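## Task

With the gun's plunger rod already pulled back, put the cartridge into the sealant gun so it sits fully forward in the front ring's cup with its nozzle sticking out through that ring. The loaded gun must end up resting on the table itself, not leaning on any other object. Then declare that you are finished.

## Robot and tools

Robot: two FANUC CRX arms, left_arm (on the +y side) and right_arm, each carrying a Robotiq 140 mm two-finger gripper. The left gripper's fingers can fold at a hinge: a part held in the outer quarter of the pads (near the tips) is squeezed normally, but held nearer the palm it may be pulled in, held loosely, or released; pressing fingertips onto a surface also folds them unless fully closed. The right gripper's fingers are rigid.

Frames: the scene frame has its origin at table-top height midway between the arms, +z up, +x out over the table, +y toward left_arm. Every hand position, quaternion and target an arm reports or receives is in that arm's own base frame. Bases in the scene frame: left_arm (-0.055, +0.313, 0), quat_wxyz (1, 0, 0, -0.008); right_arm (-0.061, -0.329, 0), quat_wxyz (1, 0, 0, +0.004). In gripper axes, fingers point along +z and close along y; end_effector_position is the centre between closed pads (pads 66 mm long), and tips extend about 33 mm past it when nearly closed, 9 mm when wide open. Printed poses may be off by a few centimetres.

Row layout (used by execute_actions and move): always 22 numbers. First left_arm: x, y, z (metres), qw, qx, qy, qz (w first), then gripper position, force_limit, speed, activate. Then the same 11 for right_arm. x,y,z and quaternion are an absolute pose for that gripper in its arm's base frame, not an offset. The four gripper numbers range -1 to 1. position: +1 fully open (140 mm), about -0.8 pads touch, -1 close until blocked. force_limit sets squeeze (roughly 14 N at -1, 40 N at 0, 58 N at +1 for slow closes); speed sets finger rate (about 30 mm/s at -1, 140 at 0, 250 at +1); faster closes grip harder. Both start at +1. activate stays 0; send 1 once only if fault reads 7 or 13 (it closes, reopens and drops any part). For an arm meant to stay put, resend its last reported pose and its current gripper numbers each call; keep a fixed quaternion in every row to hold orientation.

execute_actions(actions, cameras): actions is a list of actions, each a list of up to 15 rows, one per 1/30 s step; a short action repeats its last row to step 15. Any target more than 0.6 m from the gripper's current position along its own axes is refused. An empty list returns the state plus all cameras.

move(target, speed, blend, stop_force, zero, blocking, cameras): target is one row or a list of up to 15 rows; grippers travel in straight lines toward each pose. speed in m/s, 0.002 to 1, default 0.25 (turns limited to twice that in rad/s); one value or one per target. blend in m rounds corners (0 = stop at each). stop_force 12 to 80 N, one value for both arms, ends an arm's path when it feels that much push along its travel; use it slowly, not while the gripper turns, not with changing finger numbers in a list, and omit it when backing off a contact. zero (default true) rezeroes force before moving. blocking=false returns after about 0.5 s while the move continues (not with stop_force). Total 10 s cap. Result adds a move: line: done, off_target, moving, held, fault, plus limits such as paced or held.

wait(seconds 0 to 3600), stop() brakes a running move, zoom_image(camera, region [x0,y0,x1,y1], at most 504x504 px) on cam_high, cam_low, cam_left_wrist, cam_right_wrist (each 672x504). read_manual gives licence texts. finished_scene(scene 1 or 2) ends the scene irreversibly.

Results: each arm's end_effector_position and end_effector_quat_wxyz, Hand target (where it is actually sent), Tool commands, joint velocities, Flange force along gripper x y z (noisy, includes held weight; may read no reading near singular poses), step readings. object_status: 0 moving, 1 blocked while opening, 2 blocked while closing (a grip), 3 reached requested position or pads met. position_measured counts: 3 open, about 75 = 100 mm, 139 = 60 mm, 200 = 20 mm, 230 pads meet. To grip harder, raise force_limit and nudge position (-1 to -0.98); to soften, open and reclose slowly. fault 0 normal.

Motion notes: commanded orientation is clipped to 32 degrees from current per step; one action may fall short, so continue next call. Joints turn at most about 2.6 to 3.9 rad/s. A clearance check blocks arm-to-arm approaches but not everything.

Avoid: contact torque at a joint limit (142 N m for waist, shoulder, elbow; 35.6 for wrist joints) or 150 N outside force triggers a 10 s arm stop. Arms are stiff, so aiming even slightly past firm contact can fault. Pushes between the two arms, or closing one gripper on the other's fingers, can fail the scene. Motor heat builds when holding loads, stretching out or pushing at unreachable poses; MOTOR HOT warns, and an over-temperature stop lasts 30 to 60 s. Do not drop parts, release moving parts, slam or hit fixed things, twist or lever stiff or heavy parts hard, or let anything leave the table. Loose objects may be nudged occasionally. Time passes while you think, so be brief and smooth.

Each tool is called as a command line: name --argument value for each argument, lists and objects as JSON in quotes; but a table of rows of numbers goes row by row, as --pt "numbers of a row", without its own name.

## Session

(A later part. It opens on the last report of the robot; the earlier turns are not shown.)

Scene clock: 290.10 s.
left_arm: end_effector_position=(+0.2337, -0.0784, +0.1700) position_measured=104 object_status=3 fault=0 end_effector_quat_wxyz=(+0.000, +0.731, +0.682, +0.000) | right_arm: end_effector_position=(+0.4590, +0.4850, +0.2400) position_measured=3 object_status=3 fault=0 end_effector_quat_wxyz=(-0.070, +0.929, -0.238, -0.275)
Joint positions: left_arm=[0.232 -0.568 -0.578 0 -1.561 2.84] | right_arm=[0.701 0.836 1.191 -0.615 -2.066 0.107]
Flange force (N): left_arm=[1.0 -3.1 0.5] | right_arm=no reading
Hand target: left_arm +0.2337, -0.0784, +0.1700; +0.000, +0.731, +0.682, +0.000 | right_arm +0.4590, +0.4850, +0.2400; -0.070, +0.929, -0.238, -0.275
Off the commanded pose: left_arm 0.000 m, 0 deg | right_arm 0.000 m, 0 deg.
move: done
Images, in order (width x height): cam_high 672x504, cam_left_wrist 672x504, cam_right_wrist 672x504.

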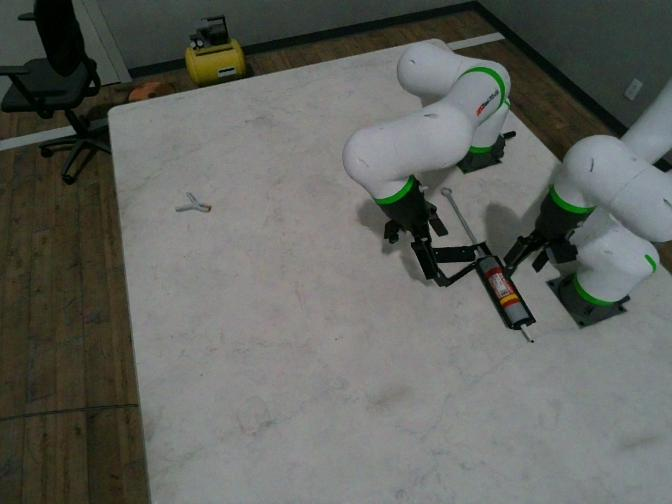

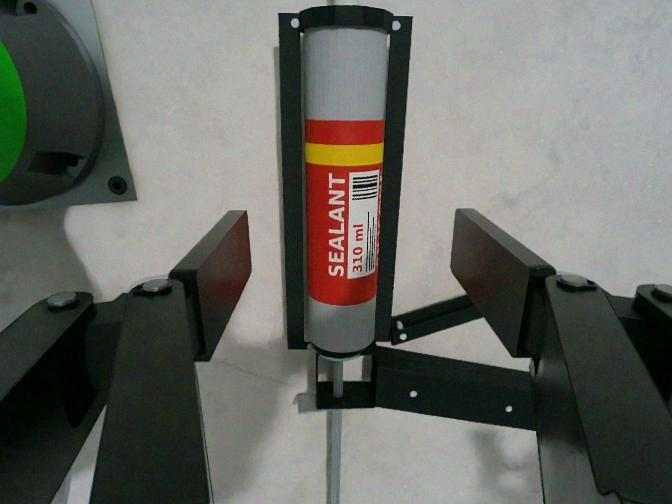

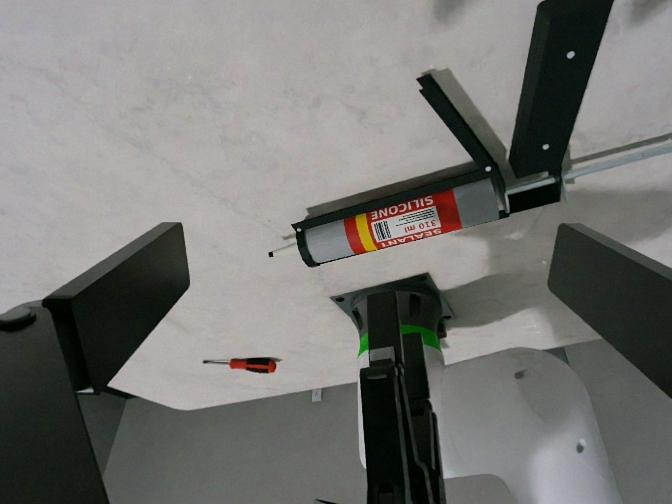

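move --pt "0.2337 -0.0784 0.0680 0 0.7313 0.6819 0 0.2 -1 -1 0 0.459 0.485 0.24 -0.0705 0.929 -0.238 -0.275 1.0 -1 0 0" --pt "0.2337 -0.0784 0.0680 0 0.7313 0.6819 0 -1 -1 -1 0 0.459 0.485 0.24 -0.0705 0.929 -0.238 -0.275 1.0 -1 0 0" --pt "0.2344 -0.0684 0.0680 0 0.7313 0.6819 0 -1 -1 -1 0 0.459 0.485 0.24 -0.0705 0.929 -0.238 -0.275 1.0 -1 0 0" --pt "0.2344 -0.0684 0.0680 0 0.7313 0.6819 0 0.2 -1 -1 0 0.459 0.485 0.24 -0.0705 0.929 -0.238 -0.275 1.0 -1 0 0" --pt "0.2344 -0.0684 0.17 0 0.7313 0.6819 0 0.2 -1 -1 0 0.459 0.485 0.24 -0.0705 0.929 -0.238 -0.275 1.0 -1 0 0" --speed '[0.15,0.1,0.02,0.1,0.2]' --cameras '["cam_right_wrist","cam_high","cam_left_wrist"]'

zoom_image --camera "cam_right_wrist" --region '[245, 205, 325, 275]'

zoom_image --camera "cam_right_wrist" --region '[470, 150, 550, 230]'

Scene clock: 306.97 s.
left_arm: end_effector_position=(+0.2344, -0.0684, +0.1700) position_measured=104 object_status=3 fault=0 end_effector_quat_wxyz=(+0.000, +0.731, +0.682, +0.000) | right_arm: end_effector_position=(+0.4590, +0.4850, +0.2400) position_measured=3 object_status=3 fault=0 end_effector_quat_wxyz=(-0.070, +0.929, -0.238, -0.275)
Joint positions: left_arm=[0.277 -0.576 -0.581 0 -1.565 2.794] | right_arm=[0.701 0.836 1.191 -0.615 -2.066 0.107]
Flange force (N): left_arm=[0.3 -2.0 -1.5] | right_arm=no reading
Hand target: left_arm +0.2344, -0.0684, +0.1700; +0.000, +0.731, +0.682, +0.000 | right_arm +0.4590, +0.4850, +0.2400; -0.070, +0.929, -0.238, -0.275
Off the commanded pose: left_arm 0.000 m, 0 deg | right_arm 0.000 m, 0 deg.
move: done
Images, in order (width x height): cam_high 672x504, cam_left_wrist 672x504, cam_right_wrist 672x504.

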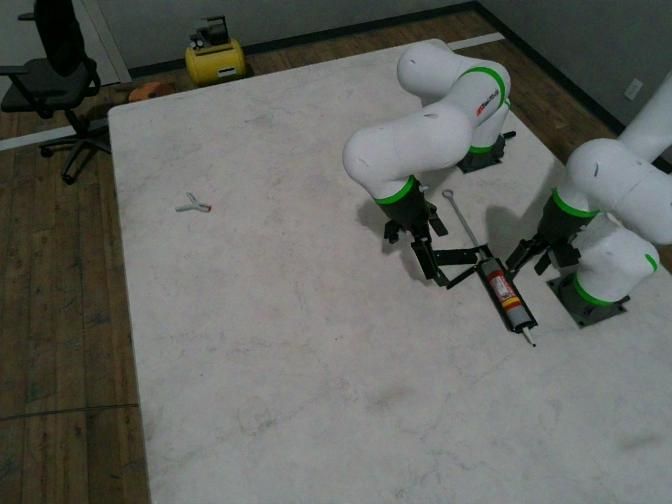

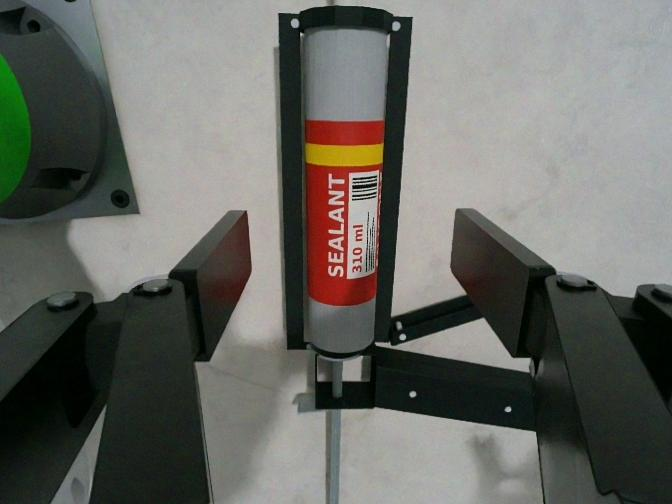

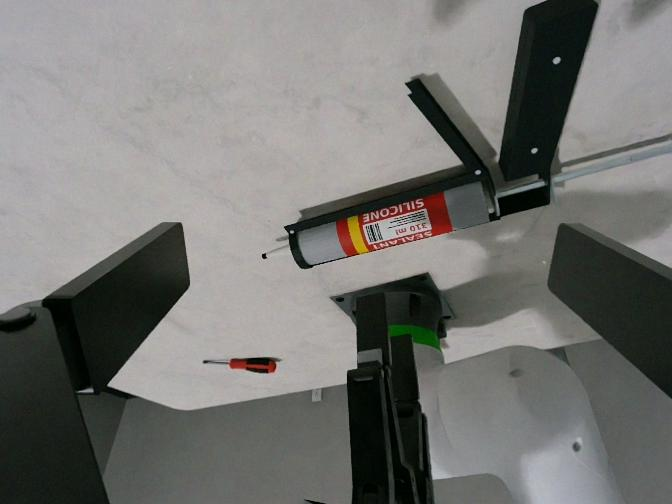

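Scaled by 6.300 from the camera's image (finer frame: 960x720).

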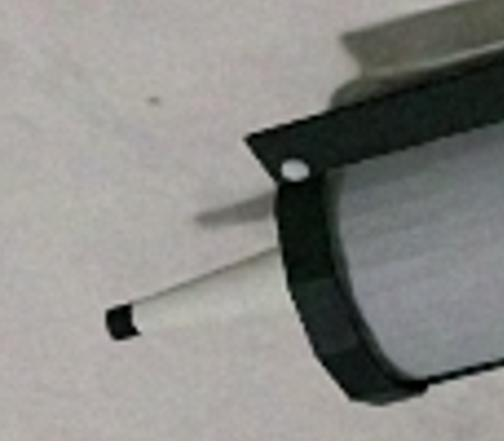

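Scaled by 6.300 from the camera's image (finer frame: 960x720).

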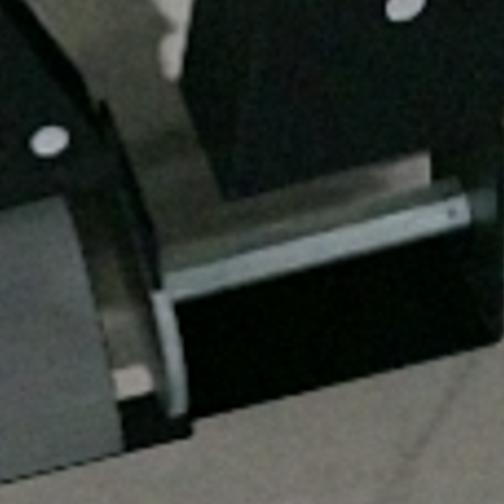

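Relative position unchanged, so it is seated. The gun is loaded and lies on the table.

finished_scene --scene 1

The scene is finished: the task was done.


## Next scene

The plunger rod is already pulled back and the cartridge already lies in the gun with its nozzle through the front ring, but it is not seated. Slide it all the way forward into the front ring's cup. The loaded gun must end up resting on the table itself, not leaning on any other object. Then declare that you are finished.

execute_actions --actions '[]'

zoom_image --camera "cam_high" --region '[380, 150, 600, 400]'

Scene clock: 0.00 s.
left_arm: end_effector_position=(+0.5951, -0.1613, +0.2449) position_measured=3 object_status=3 fault=0 end_effector_quat_wxyz=(+0.214, +0.662, -0.628, +0.348) | right_arm: end_effector_position=(+1.0498, -0.3140, +0.3505) position_measured=3 object_status=3 fault=0 end_effector_quat_wxyz=(+0.329, +0.801, -0.105, +0.490)
Joint positions: left_arm=[0.336 0.244 -0.214 0.875 -1.325 -0.605] | right_arm=[-0.056 1.06 0.949 1.215 -0.679 0.672]
Joint velocities: within noise
Flange force (N): no reading
Hand target: left_arm +0.5951, -0.1613, +0.2449; +0.214, +0.662, -0.628, +0.348 | right_arm +1.0498, -0.3140, +0.3505; +0.329, +0.801, -0.105, +0.490
Tool commands: left_gripper/position=+1.0 left_gripper/force_limit=+1.0 left_gripper/speed=+1.0 left_gripper/activate=+0.0 right_gripper/position=+1.0 right_gripper/force_limit=+1.0 right_gripper/speed=+1.0 right_gripper/activate=+0.0

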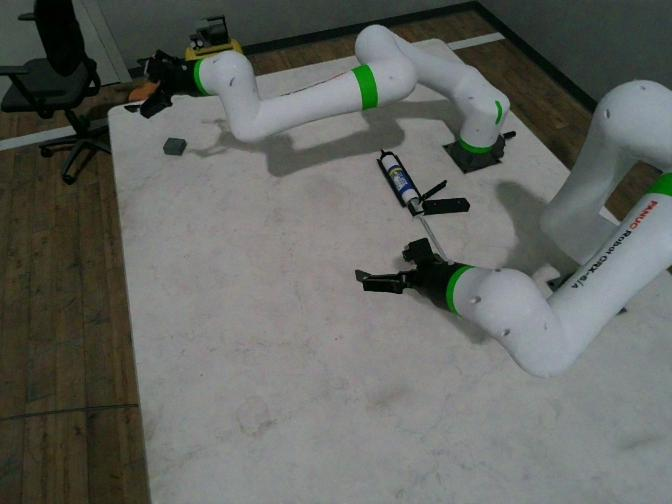

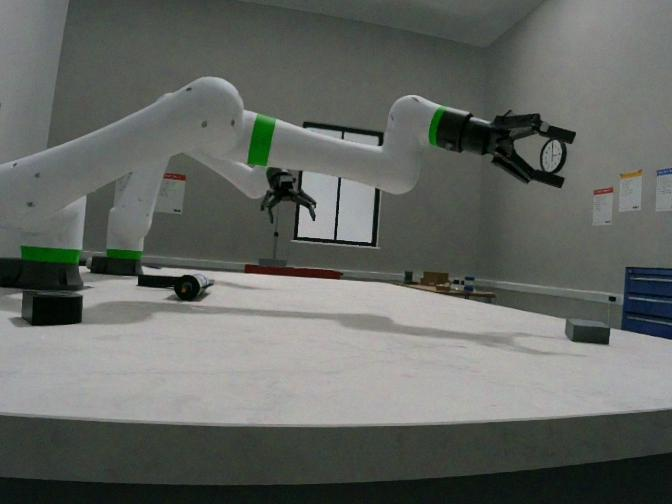

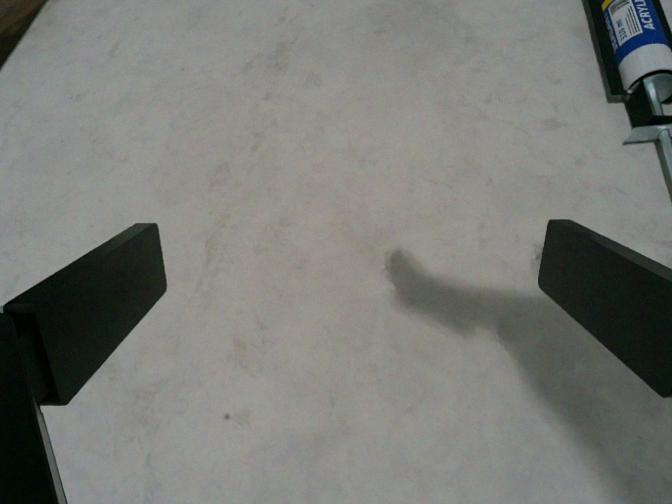

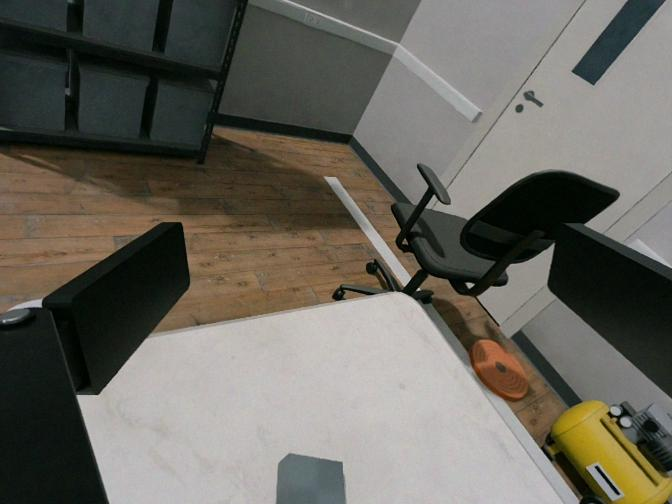

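Scaled by 2.016 from the camera's image (finer frame: 960x720).

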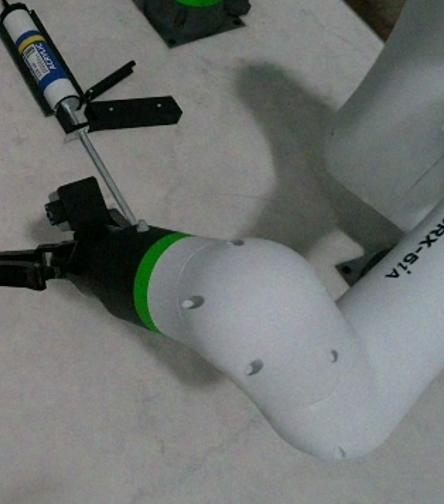

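move --target '[0.35,0.2,0.42,0,1,0,0,1,1,1,0,0.435,0.07,0.30,0,1,0,0,0.4,-1,0,0]' --speed 0.5 --cameras '["cam_high","cam_right_wrist","cam_low"]'

zoom_image --camera "cam_high" --region '[360, 130, 490, 280]'

Scene clock: 6.53 s.
left_arm: end_effector_position=(+0.3500, +0.2000, +0.4200) position_measured=3 object_status=3 fault=0 end_effector_quat_wxyz=(+0.000, +1.000, +0.000, +0.000) | right_arm: end_effector_position=(+0.4350, +0.0700, +0.3000) position_measured=78 object_status=3 fault=0 end_effector_quat_wxyz=(+0.000, +1.000, +0.000, +0.000)
Joint positions: left_arm=[0.848 -0.02 0.416 0 -2.007 0.723] | right_arm=[0.459 -0.011 0.132 0 -1.714 1.112]
Flange force (N): left_arm=[-3.7 2.8 1.4] | right_arm=[6.8 1.7 -0.5]
Hand target: left_arm +0.3500, +0.2000, +0.4200; +0.000, +1.000, +0.000, +0.000 | right_arm +0.4350, +0.0700, +0.3000; +0.000, +1.000, +0.000, +0.000
Off the commanded pose: left_arm 0.000 m, 0 deg | right_arm 0.000 m, 0 deg.
move: done
Images, in order (width x height): cam_high 672x504, cam_low 672x504, cam_right_wrist 672x504.

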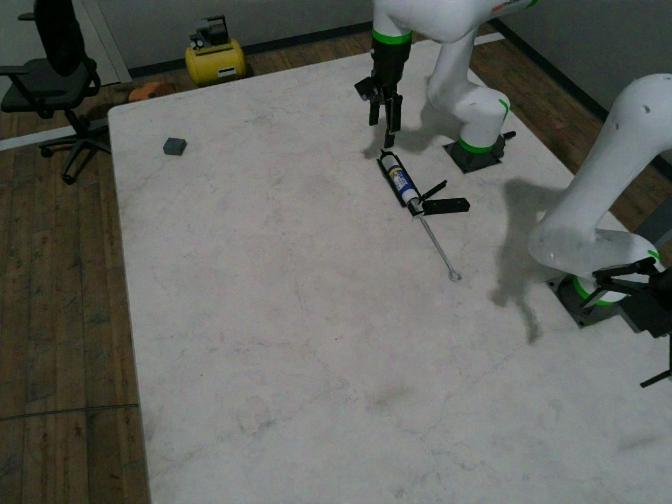

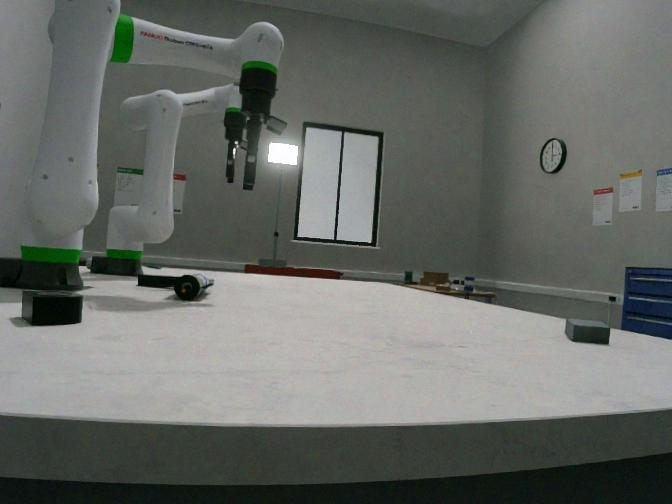

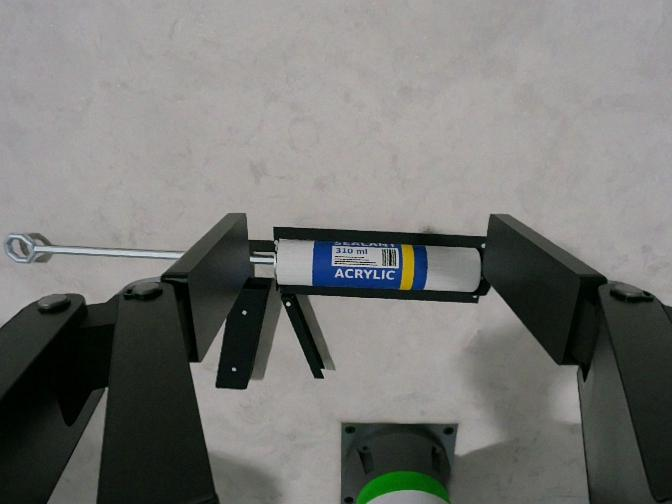

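Scaled by 3.360 from the camera's image (finer frame: 960x720).

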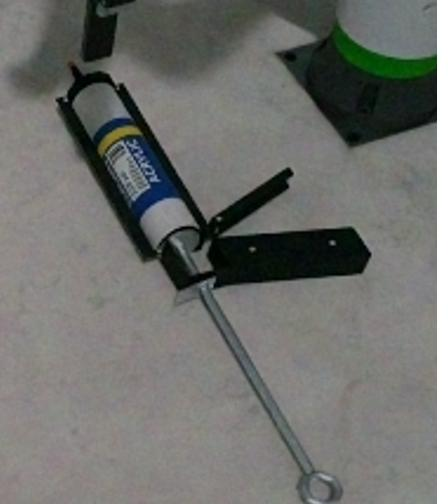

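move --target '[0.35,0.2,0.42,0,1,0,0,1,1,1,0,0.3245,0.037,0.17,0,0.6947,-0.7193,0,0.2,-1,-1,0]' --speed 0.4 --cameras '["cam_high","cam_right_wrist"]'

zoom_image --camera "cam_right_wrist" --region '[250, 0, 450, 400]'

Scene clock: 18.80 s.
left_arm: end_effector_position=(+0.3500, +0.2000, +0.4200) position_measured=3 object_status=3 fault=0 end_effector_quat_wxyz=(+0.000, +1.000, +0.000, +0.000) | right_arm: end_effector_position=(+0.3245, +0.0370, +0.1700) position_measured=104 object_status=3 fault=0 end_effector_quat_wxyz=(+0.000, +0.695, -0.719, +0.000)
Joint positions: left_arm=[0.848 -0.02 0.416 0 -2.007 0.723] | right_arm=[0.523 -0.317 -0.429 0 -1.459 -0.558]
Flange force (N): left_arm=[-5.0 2.7 1.8] | right_arm=[2.7 -6.1 1.0]
Hand target: left_arm +0.3500, +0.2000, +0.4200; +0.000, +1.000, +0.000, +0.000 | right_arm +0.3245, +0.0370, +0.1700; +0.000, +0.695, -0.719, +0.000
Off the commanded pose: left_arm 0.000 m, 0 deg | right_arm 0.000 m, 0 deg.
move: done

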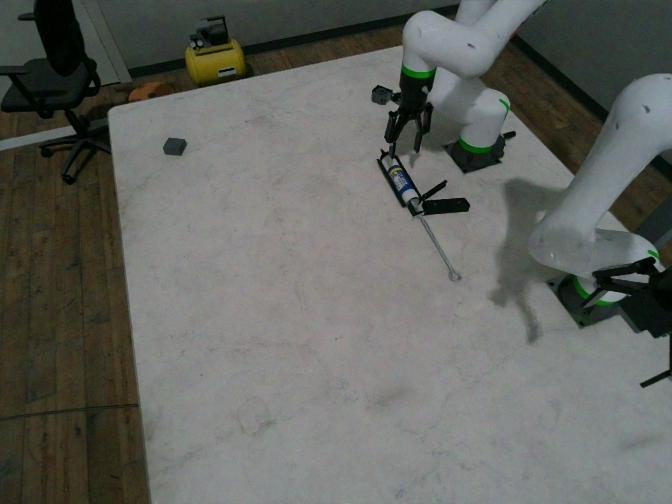

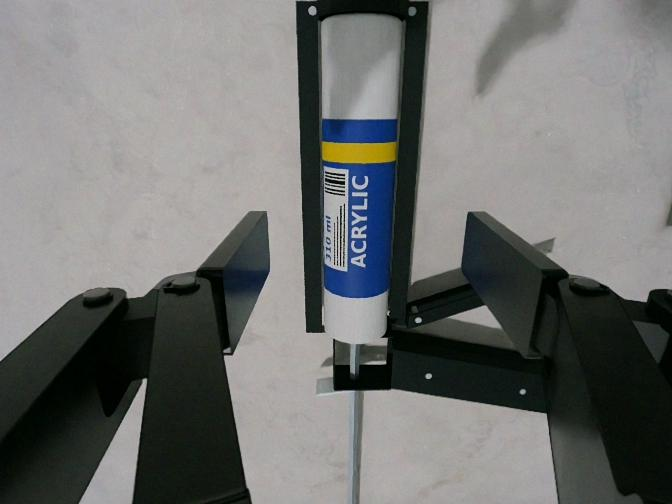

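Scaled by 1.260 from the camera's image (finer frame: 960x720).

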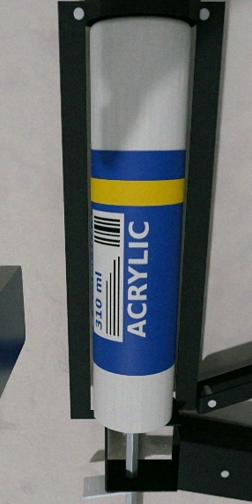

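move --pt "0.35 0.2 0.42 0 1 0 0 1 1 1 0 0.3245 0.037 0.068 0 0.6884 -0.7254 0 0.2 -1 -1 0" --pt "0.35 0.2 0.42 0 1 0 0 1 1 1 0 0.3245 0.037 0.068 0 0.6884 -0.7254 0 -1 -1 -1 0" --pt "0.35 0.2 0.42 0 1 0 0 1 1 1 0 0.3237 0.021 0.068 0 0.6884 -0.7254 0 -1 -1 -1 0" --pt "0.35 0.2 0.42 0 1 0 0 1 1 1 0 0.3237 0.021 0.068 0 0.6884 -0.7254 0 0.2 -1 -1 0" --pt "0.35 0.2 0.42 0 1 0 0 1 1 1 0 0.3237 0.021 0.17 0 0.6884 -0.7254 0 0.2 -1 -1 0" --speed '[0.15,0.1,0.02,0.1,0.2]' --cameras '["cam_high","cam_right_wrist"]'

zoom_image --camera "cam_right_wrist" --region '[250, 0, 450, 400]'

zoom_image --camera "cam_high" --region '[360, 130, 490, 280]'

Scene clock: 33.27 s.
left_arm: end_effector_position=(+0.3500, +0.2000, +0.4200) position_measured=3 object_status=3 fault=0 end_effector_quat_wxyz=(+0.000, +1.000, +0.000, +0.000) | right_arm: end_effector_position=(+0.3237, +0.0210, +0.1700) position_measured=104 object_status=3 fault=0 end_effector_quat_wxyz=(+0.000, +0.688, -0.725, +0.000)
Joint positions: left_arm=[0.848 -0.02 0.416 0 -2.007 0.723] | right_arm=[0.477 -0.323 -0.433 0 -1.461 -0.529]
Flange force (N): left_arm=[-4.9 2.9 1.8] | right_arm=[2.3 -7.6 0.0]
Hand target: left_arm +0.3500, +0.2000, +0.4200; +0.000, +1.000, +0.000, +0.000 | right_arm +0.3237, +0.0210, +0.1700; +0.000, +0.688, -0.725, +0.000
Off the commanded pose: left_arm 0.000 m, 0 deg | right_arm 0.000 m, 0 deg.
move: done

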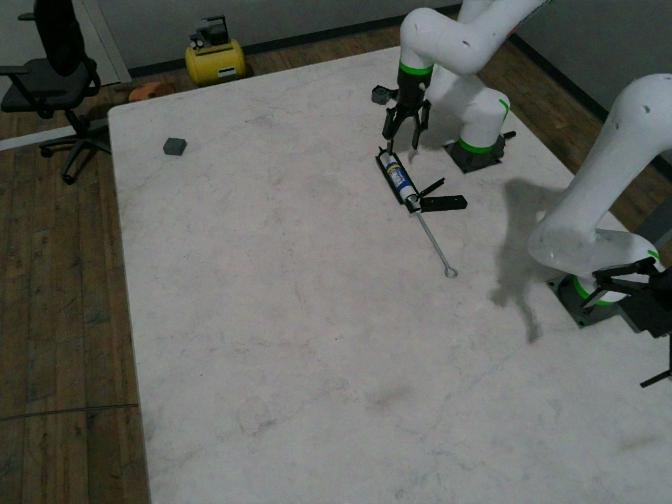

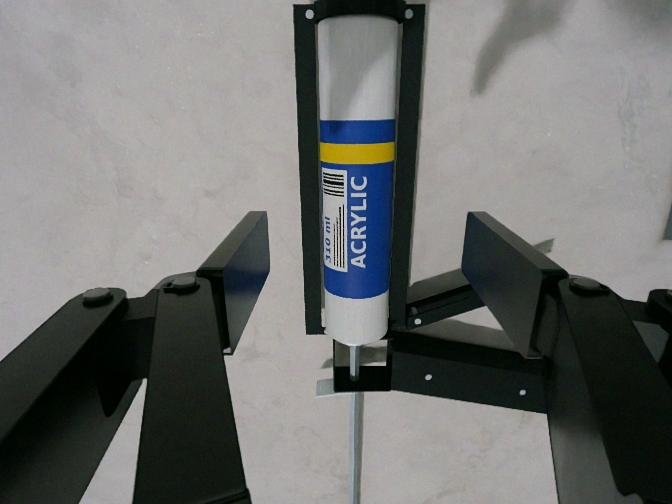

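Scaled by 1.260 from the camera's image (finer frame: 960x720).

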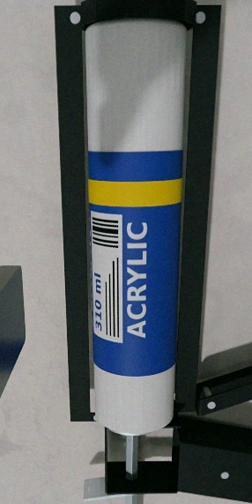

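Scaled by 3.360 from the camera's image (finer frame: 960x720).

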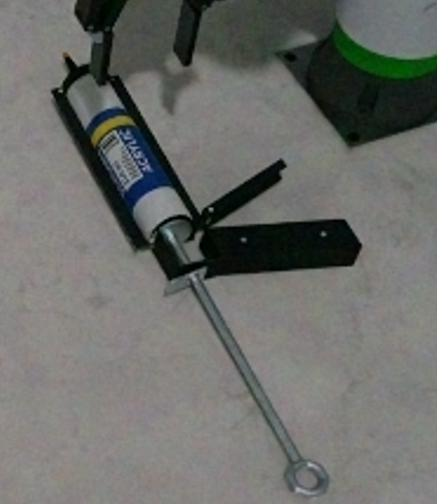

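move --pt "0.35 0.2 0.42 0 1 0 0 1 1 1 0 0.3235 0.021 0.068 0 0.6884 -0.7254 0 0.2 -1 -1 0" --pt "0.35 0.2 0.42 0 1 0 0 1 1 1 0 0.3235 0.021 0.068 0 0.6884 -0.7254 0 -1 -1 -1 0" --pt "0.35 0.2 0.42 0 1 0 0 1 1 1 0 0.3230 0.009 0.068 0 0.6884 -0.7254 0 -1 -1 -1 0" --speed '[0.15,0.1,0.03]' --cameras '["cam_high","cam_right_wrist"]'

zoom_image --camera "cam_high" --region '[360, 130, 490, 280]'

move --pt "0.35 0.2 0.42 0 1 0 0 1 1 1 0 0.3230 0.009 0.068 0 0.6884 -0.7254 0 0.2 -1 -1 0" --pt "0.35 0.2 0.42 0 1 0 0 1 1 1 0 0.3230 0.009 0.17 0 0.6884 -0.7254 0 0.2 -1 -1 0" --speed 0.2 --cameras '["cam_high","cam_right_wrist"]'

zoom_image --camera "cam_right_wrist" --region '[290, 0, 430, 80]'

zoom_image --camera "cam_right_wrist" --region '[290, 290, 430, 400]'

Scene clock: 45.53 s.
left_arm: end_effector_position=(+0.3500, +0.2000, +0.4200) position_measured=3 object_status=3 fault=0 end_effector_quat_wxyz=(+0.000, +1.000, +0.000, +0.000) | right_arm: end_effector_position=(+0.3230, +0.0090, +0.0680) position_measured=167 object_status=2 fault=0 end_effector_quat_wxyz=(+0.000, +0.688, -0.725, +0.000)
Joint positions: left_arm=[0.848 -0.02 0.416 0 -2.007 0.723] | right_arm=[0.442 -0.258 -0.631 0 -1.197 -0.494]
Flange force (N): left_arm=[-4.6 2.2 1.7] | right_arm=[-1.8 -6.1 -1.1]
Hand target: left_arm +0.3500, +0.2000, +0.4200; +0.000, +1.000, +0.000, +0.000 | right_arm +0.3230, +0.0090, +0.0680; +0.000, +0.688, -0.725, +0.000
Off the commanded pose: left_arm 0.000 m, 0 deg | right_arm 0.000 m, 0 deg.
move: done

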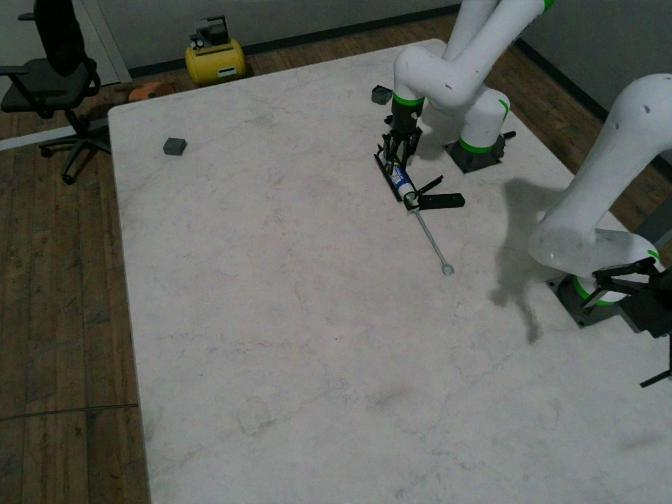

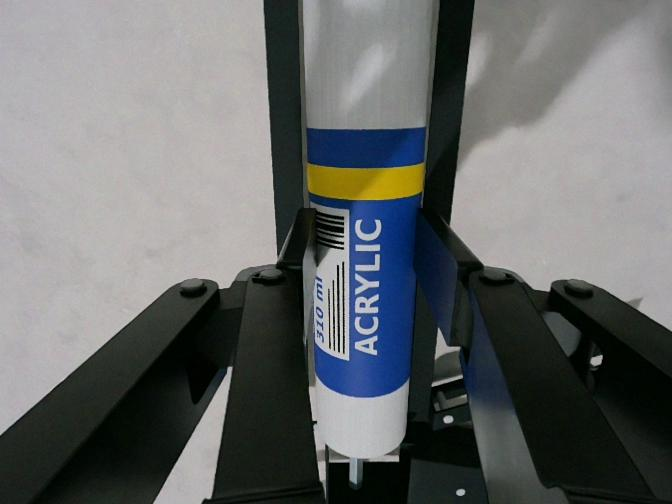

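Scaled by 3.360 from the camera's image (finer frame: 960x720).

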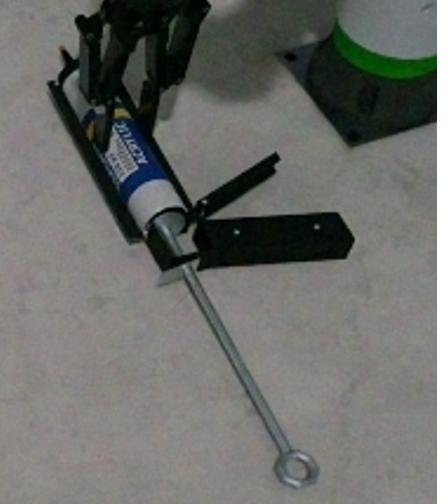

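Scene clock: 48.00 s.
left_arm: end_effector_position=(+0.3500, +0.2000, +0.4200) position_measured=3 object_status=3 fault=0 end_effector_quat_wxyz=(+0.000, +1.000, +0.000, +0.000) | right_arm: end_effector_position=(+0.3230, +0.0090, +0.1700) position_measured=104 object_status=3 fault=0 end_effector_quat_wxyz=(+0.000, +0.688, -0.725, +0.000)
Joint positions: left_arm=[0.848 -0.02 0.416 0 -2.007 0.723] | right_arm=[0.442 -0.327 -0.436 0 -1.462 -0.494]
Flange force (N): left_arm=[-4.6 2.6 1.7] | right_arm=[2.4 -6.5 1.2]
Hand target: left_arm +0.3500, +0.2000, +0.4200; +0.000, +1.000, +0.000, +0.000 | right_arm +0.3230, +0.0090, +0.1700; +0.000, +0.688, -0.725, +0.000
Off the commanded pose: left_arm 0.000 m, 0 deg | right_arm 0.000 m, 0 deg.
move: done

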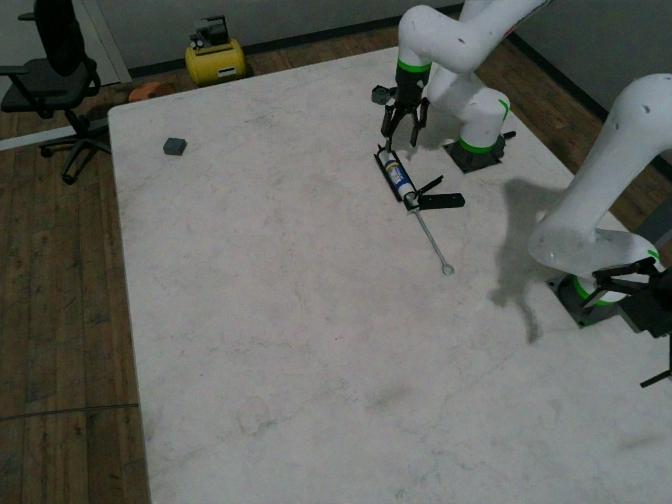

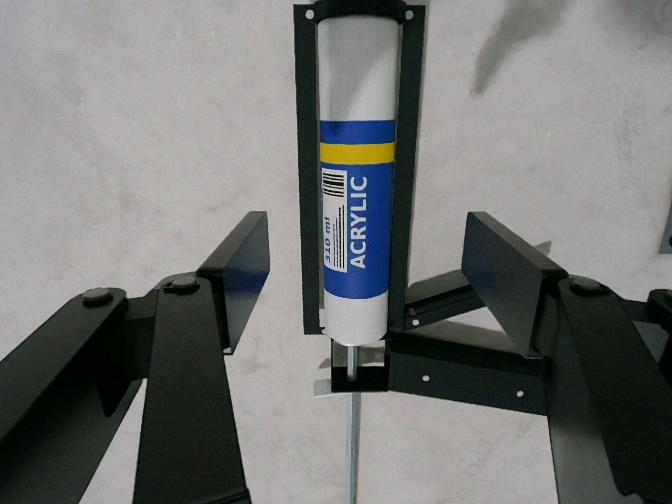

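Scaled by 3.600 from the camera's image (finer frame: 960x720).

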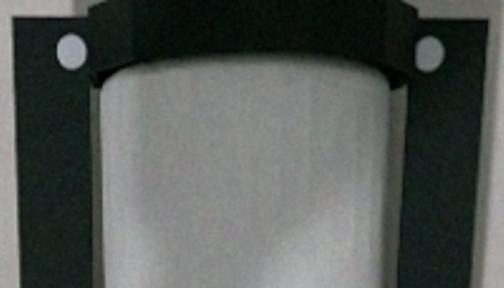

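Scaled by 3.600 from the camera's image (finer frame: 960x720).

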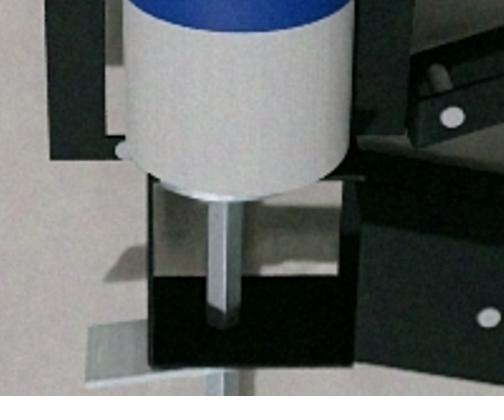

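move --target '[0.35,0.2,0.42,0,1,0,0,1,1,1,0,0.3230,-0.07,0.14,0,0.6884,-0.7254,0,0.2,-1,-1,0]' --speed 0.25 --cameras '["cam_right_wrist"]'

zoom_image --camera "cam_right_wrist" --region '[250, 60, 450, 260]'

Scene clock: 57.50 s.
left_arm: end_effector_position=(+0.3500, +0.2000, +0.4200) position_measured=3 object_status=3 fault=0 end_effector_quat_wxyz=(+0.000, +1.000, +0.000, +0.000) | right_arm: end_effector_position=(+0.3230, -0.0700, +0.1400) position_measured=104 object_status=3 fault=0 end_effector_quat_wxyz=(+0.000, +0.688, -0.725, +0.000)
Joint positions: left_arm=[0.848 -0.02 0.416 0 -2.007 0.723] | right_arm=[0.191 -0.293 -0.483 0 -1.381 -0.243]
Flange force (N): left_arm=[-4.1 2.2 1.3] | right_arm=[3.1 -5.9 1.0]
Hand target: left_arm +0.3500, +0.2000, +0.4200; +0.000, +1.000, +0.000, +0.000 | right_arm +0.3230, -0.0700, +0.1400; +0.000, +0.688, -0.725, +0.000
Off the commanded pose: left_arm 0.000 m, 0 deg | right_arm 0.000 m, 0 deg.
move: done

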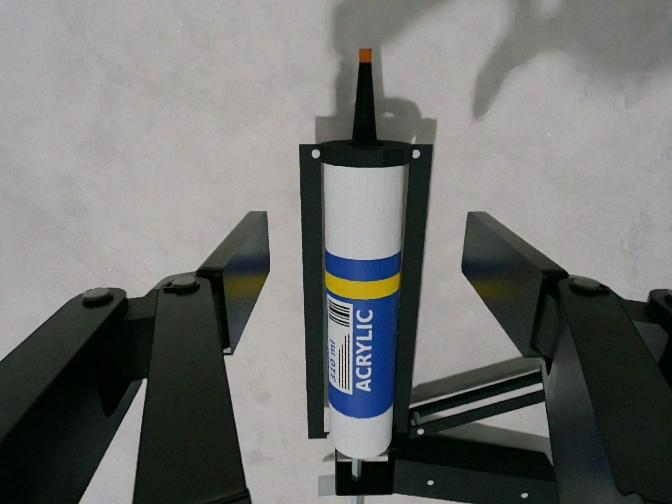

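Scaled by 2.520 from the camera's image (finer frame: 960x720).

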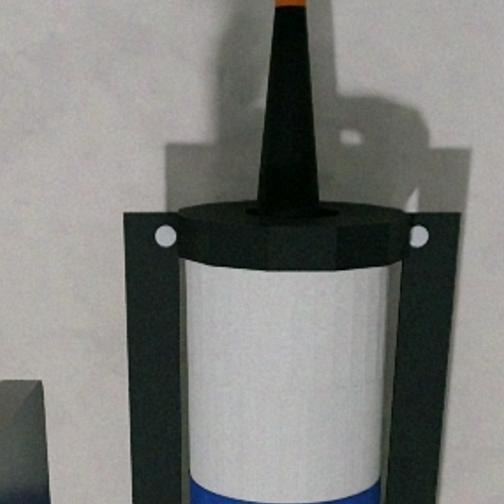

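move --pt "0.35 0.2 0.42 0 1 0 0 1 1 1 0 0.3230 0.009 0.11 0 0.6884 -0.7254 0 0.2 -1 -1 0" --pt "0.35 0.2 0.42 0 1 0 0 1 1 1 0 0.3230 0.009 0.066 0 0.6884 -0.7254 0 0.2 -1 -1 0" --pt "0.35 0.2 0.42 0 1 0 0 1 1 1 0 0.3230 0.009 0.066 0 0.6884 -0.7254 0 -1 -0.6 -1 0" --pt "0.35 0.2 0.42 0 1 0 0 1 1 1 0 0.3230 0.009 0.0685 0 0.6884 -0.7254 0 -1 -0.6 -1 0" --speed '[0.25,0.15,0.1,0.03]' --cameras '["cam_right_wrist"]'

move --target '[0.35,0.2,0.42,0,1,0,0,1,1,1,0,0.3222,-0.007,0.0685,0,0.6884,-0.7254,0,-1,-0.6,-1,0]' --speed 0.08 --cameras '["cam_right_wrist"]'

move --pt "0.35 0.2 0.42 0 1 0 0 1 1 1 0 0.3222 -0.007 0.067 0 0.6884 -0.7254 0 -1 -0.6 -1 0" --pt "0.35 0.2 0.42 0 1 0 0 1 1 1 0 0.3222 -0.007 0.067 0 0.6884 -0.7254 0 0.2 -1 -1 0" --pt "0.35 0.2 0.42 0 1 0 0 1 1 1 0 0.3222 -0.007 0.12 0 0.6884 -0.7254 0 0.2 -1 -1 0" --pt "0.35 0.2 0.42 0 1 0 0 1 1 1 0 0.3222 -0.086 0.14 0 0.6884 -0.7254 0 0.2 -1 -1 0" --speed '[0.05,0.1,0.2,0.25]' --cameras '["cam_right_wrist"]'

zoom_image --camera "cam_right_wrist" --region '[250, 60, 450, 260]'

Scene clock: 81.43 s.
left_arm: end_effector_position=(+0.3500, +0.2000, +0.4200) position_measured=3 object_status=3 fault=0 end_effector_quat_wxyz=(+0.000, +1.000, +0.000, +0.000) | right_arm: end_effector_position=(+0.3230, +0.0090, +0.0685) position_measured=165 object_status=2 fault=0 end_effector_quat_wxyz=(+0.000, +0.688, -0.725, +0.000)
Joint positions: left_arm=[0.848 -0.02 0.416 0 -2.007 0.723] | right_arm=[0.442 -0.258 -0.631 0 -1.199 -0.494]
Flange force (N): left_arm=[-4.6 3.2 2.1] | right_arm=[1.4 -7.5 7.3]
Hand target: left_arm +0.3500, +0.2000, +0.4200; +0.000, +1.000, +0.000, +0.000 | right_arm +0.3230, +0.0090, +0.0685; +0.000, +0.688, -0.725, +0.000
Off the commanded pose: left_arm 0.000 m, 0 deg | right_arm 0.000 m, 0 deg.
move: done

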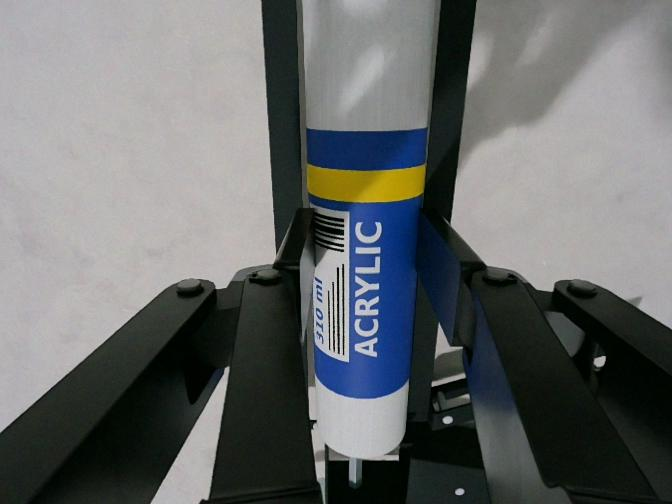

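Scene clock: 81.97 s.
left_arm: end_effector_position=(+0.3500, +0.2000, +0.4200) position_measured=3 object_status=3 fault=0 end_effector_quat_wxyz=(+0.000, +1.000, +0.000, +0.000) | right_arm: end_effector_position=(+0.3222, -0.0071, +0.0685) position_measured=165 object_status=2 fault=0 end_effector_quat_wxyz=(+0.000, +0.688, -0.725, +0.000)
Joint positions: left_arm=[0.848 -0.02 0.416 0 -2.007 0.723] | right_arm=[0.394 -0.261 -0.633 0 -1.199 -0.446]
Flange force (N): left_arm=[-4.3 2.0 0.6] | right_arm=[2.7 -10.9 6.4]
Hand target: left_arm +0.3500, +0.2000, +0.4200; +0.000, +1.000, +0.000, +0.000 | right_arm +0.3222, -0.0070, +0.0685; +0.000, +0.688, -0.725, +0.000
Off the commanded pose: left_arm 0.000 m, 0 deg | right_arm 0.000 m, 0 deg.
move: done

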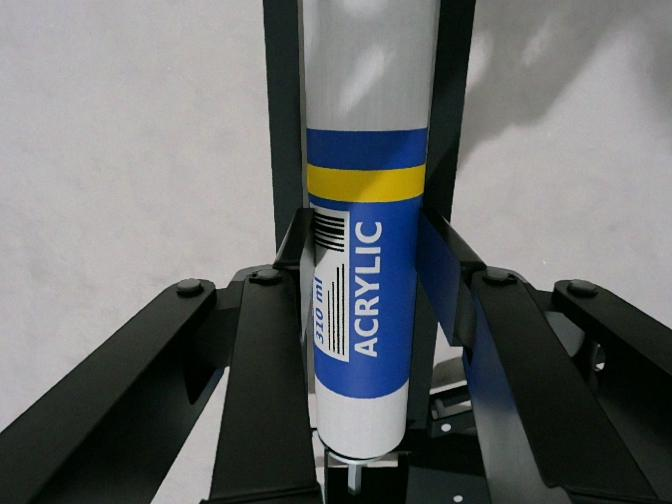

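Scene clock: 85.40 s.
left_arm: end_effector_position=(+0.3500, +0.2000, +0.4200) position_measured=3 object_status=3 fault=0 end_effector_quat_wxyz=(+0.000, +1.000, +0.000, +0.000) | right_arm: end_effector_position=(+0.3222, -0.0860, +0.1400) position_measured=104 object_status=3 fault=0 end_effector_quat_wxyz=(+0.000, +0.688, -0.725, +0.000)
Joint positions: left_arm=[0.848 -0.02 0.416 0 -2.007 0.723] | right_arm=[0.14 -0.284 -0.476 0 -1.379 -0.192]
Flange force (N): left_arm=[-5.1 2.9 2.2] | right_arm=[5.6 -6.2 0.7]
Hand target: left_arm +0.3500, +0.2000, +0.4200; +0.000, +1.000, +0.000, +0.000 | right_arm +0.3222, -0.0860, +0.1400; +0.000, +0.688, -0.725, +0.000
Off the commanded pose: left_arm 0.000 m, 0 deg | right_arm 0.000 m, 0 deg.
move: done

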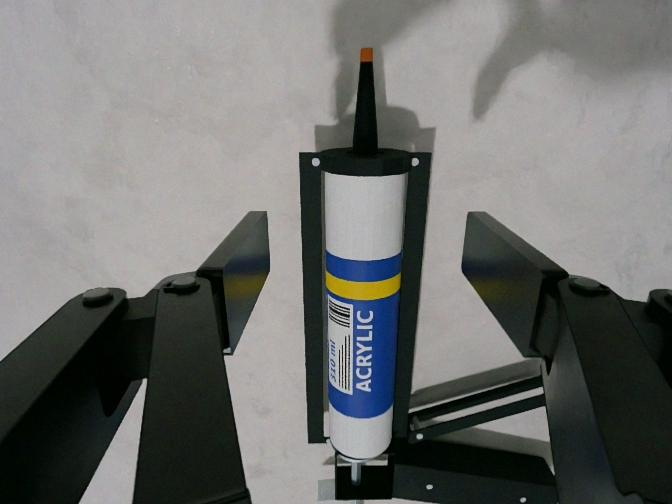

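Scaled by 2.520 from the camera's image (finer frame: 960x720).

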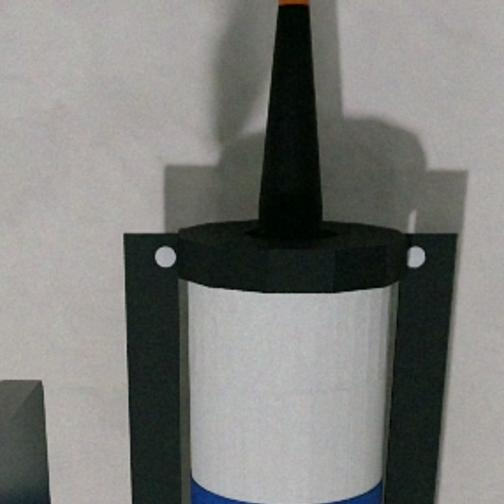

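move --pt "0.35 0.2 0.42 0 1 0 0 1 1 1 0 0.3222 -0.007 0.11 0 0.6884 -0.7254 0 0.2 -1 -1 0" --pt "0.35 0.2 0.42 0 1 0 0 1 1 1 0 0.3222 -0.007 0.066 0 0.6884 -0.7254 0 0.2 -1 -1 0" --pt "0.35 0.2 0.42 0 1 0 0 1 1 1 0 0.3222 -0.007 0.066 0 0.6884 -0.7254 0 -1 -0.6 -1 0" --pt "0.35 0.2 0.42 0 1 0 0 1 1 1 0 0.3222 -0.007 0.0685 0 0.6884 -0.7254 0 -1 -0.6 -1 0" --speed '[0.25,0.15,0.1,0.03]'

move --target '[0.35,0.2,0.42,0,1,0,0,1,1,1,0,0.3214,-0.023,0.0685,0,0.6884,-0.7254,0,-1,-0.6,-1,0]' --speed 0.08

move --pt "0.35 0.2 0.42 0 1 0 0 1 1 1 0 0.3214 -0.023 0.067 0 0.6884 -0.7254 0 -1 -0.6 -1 0" --pt "0.35 0.2 0.42 0 1 0 0 1 1 1 0 0.3214 -0.023 0.067 0 0.6884 -0.7254 0 0.2 -1 -1 0" --pt "0.35 0.2 0.42 0 1 0 0 1 1 1 0 0.3214 -0.023 0.12 0 0.6884 -0.7254 0 0.2 -1 -1 0" --pt "0.35 0.2 0.42 0 1 0 0 1 1 1 0 0.3214 -0.102 0.14 0 0.6884 -0.7254 0 0.2 -1 -1 0" --speed '[0.05,0.1,0.2,0.25]' --cameras '["cam_right_wrist","cam_high"]'

zoom_image --camera "cam_right_wrist" --region '[250, 60, 450, 260]'

Scene clock: 97.47 s.
left_arm: end_effector_position=(+0.3500, +0.2000, +0.4200) position_measured=3 object_status=3 fault=0 end_effector_quat_wxyz=(+0.000, +1.000, +0.000, +0.000) | right_arm: end_effector_position=(+0.3222, -0.0070, +0.0685) position_measured=164 object_status=2 fault=0 end_effector_quat_wxyz=(+0.000, +0.688, -0.725, +0.000)
Joint positions: left_arm=[0.848 -0.02 0.416 0 -2.007 0.723] | right_arm=[0.393 -0.261 -0.632 0 -1.199 -0.446]
Flange force (N): left_arm=[-4.8 2.4 1.8] | right_arm=[2.5 -7.8 6.8]
Hand target: left_arm +0.3500, +0.2000, +0.4200; +0.000, +1.000, +0.000, +0.000 | right_arm +0.3222, -0.0070, +0.0685; +0.000, +0.688, -0.725, +0.000
Off the commanded pose: left_arm 0.000 m, 0 deg | right_arm 0.000 m, 0 deg.
move: done

Scene clock: 98.00 s.
left_arm: end_effector_position=(+0.3500, +0.2000, +0.4200) position_measured=3 object_status=3 fault=0 end_effector_quat_wxyz=(+0.000, +1.000, +0.000, +0.000) | right_arm: end_effector_position=(+0.3214, -0.0231, +0.0685) position_measured=164 object_status=2 fault=0 end_effector_quat_wxyz=(+0.000, +0.688, -0.725, +0.000)
Joint positions: left_arm=[0.848 -0.02 0.416 0 -2.007 0.723] | right_arm=[0.344 -0.261 -0.633 0 -1.199 -0.396]
Flange force (N): left_arm=[-5.2 1.9 1.7] | right_arm=[2.6 -6.1 6.9]
Hand target: left_arm +0.3500, +0.2000, +0.4200; +0.000, +1.000, +0.000, +0.000 | right_arm +0.3214, -0.0230, +0.0685; +0.000, +0.688, -0.725, +0.000
Off the commanded pose: left_arm 0.000 m, 0 deg | right_arm 0.000 m, 0 deg.
move: done

Scene clock: 101.40 s.
left_arm: end_effector_position=(+0.3500, +0.2000, +0.4200) position_measured=3 object_status=3 fault=0 end_effector_quat_wxyz=(+0.000, +1.000, +0.000, +0.000) | right_arm: end_effector_position=(+0.3214, -0.1020, +0.1400) position_measured=104 object_status=3 fault=0 end_effector_quat_wxyz=(+0.000, +0.688, -0.725, +0.000)
Joint positions: left_arm=[0.848 -0.02 0.416 0 -2.007 0.723] | right_arm=[0.089 -0.273 -0.468 0 -1.376 -0.141]
Flange force (N): left_arm=[-5.6 3.1 3.1] | right_arm=[4.4 -6.2 0.9]
Hand target: left_arm +0.3500, +0.2000, +0.4200; +0.000, +1.000, +0.000, +0.000 | right_arm +0.3214, -0.1020, +0.1400; +0.000, +0.688, -0.725, +0.000
Off the commanded pose: left_arm 0.000 m, 0 deg | right_arm 0.000 m, 0 deg.
move: done
Images, in order (width x height): cam_high 672x504, cam_right_wrist 672x504.

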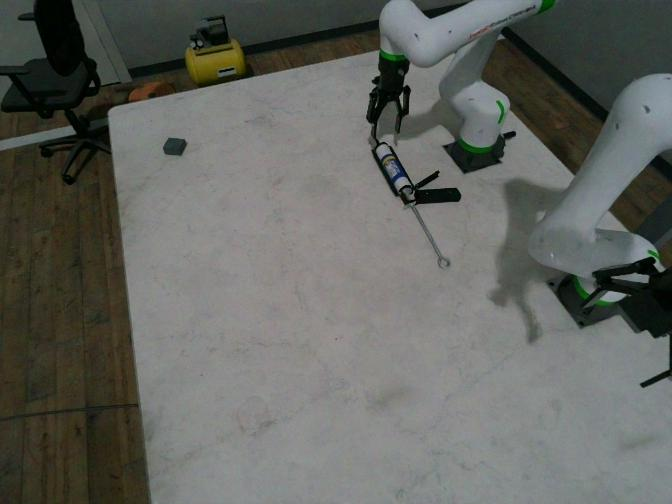

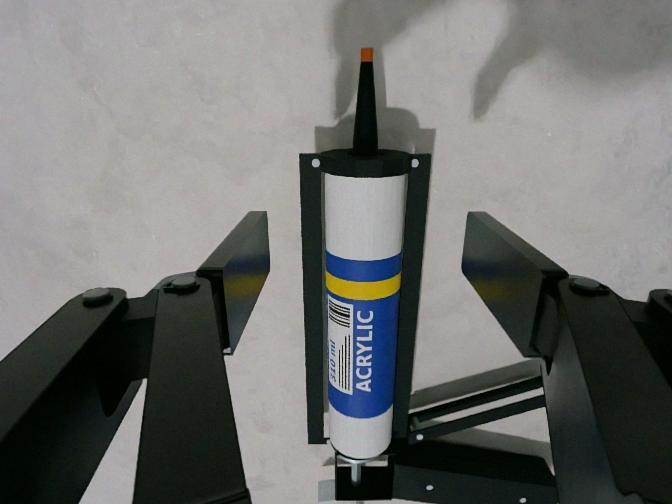

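Scaled by 2.520 from the camera's image (finer frame: 960x720).

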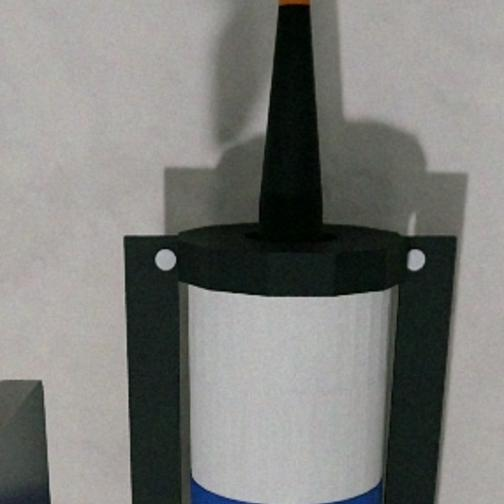

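The gun in scene 2 is loaded: the cartridge is seated in the cup. I am done.

finished_scene --scene 2

The scene is finished: the task was done.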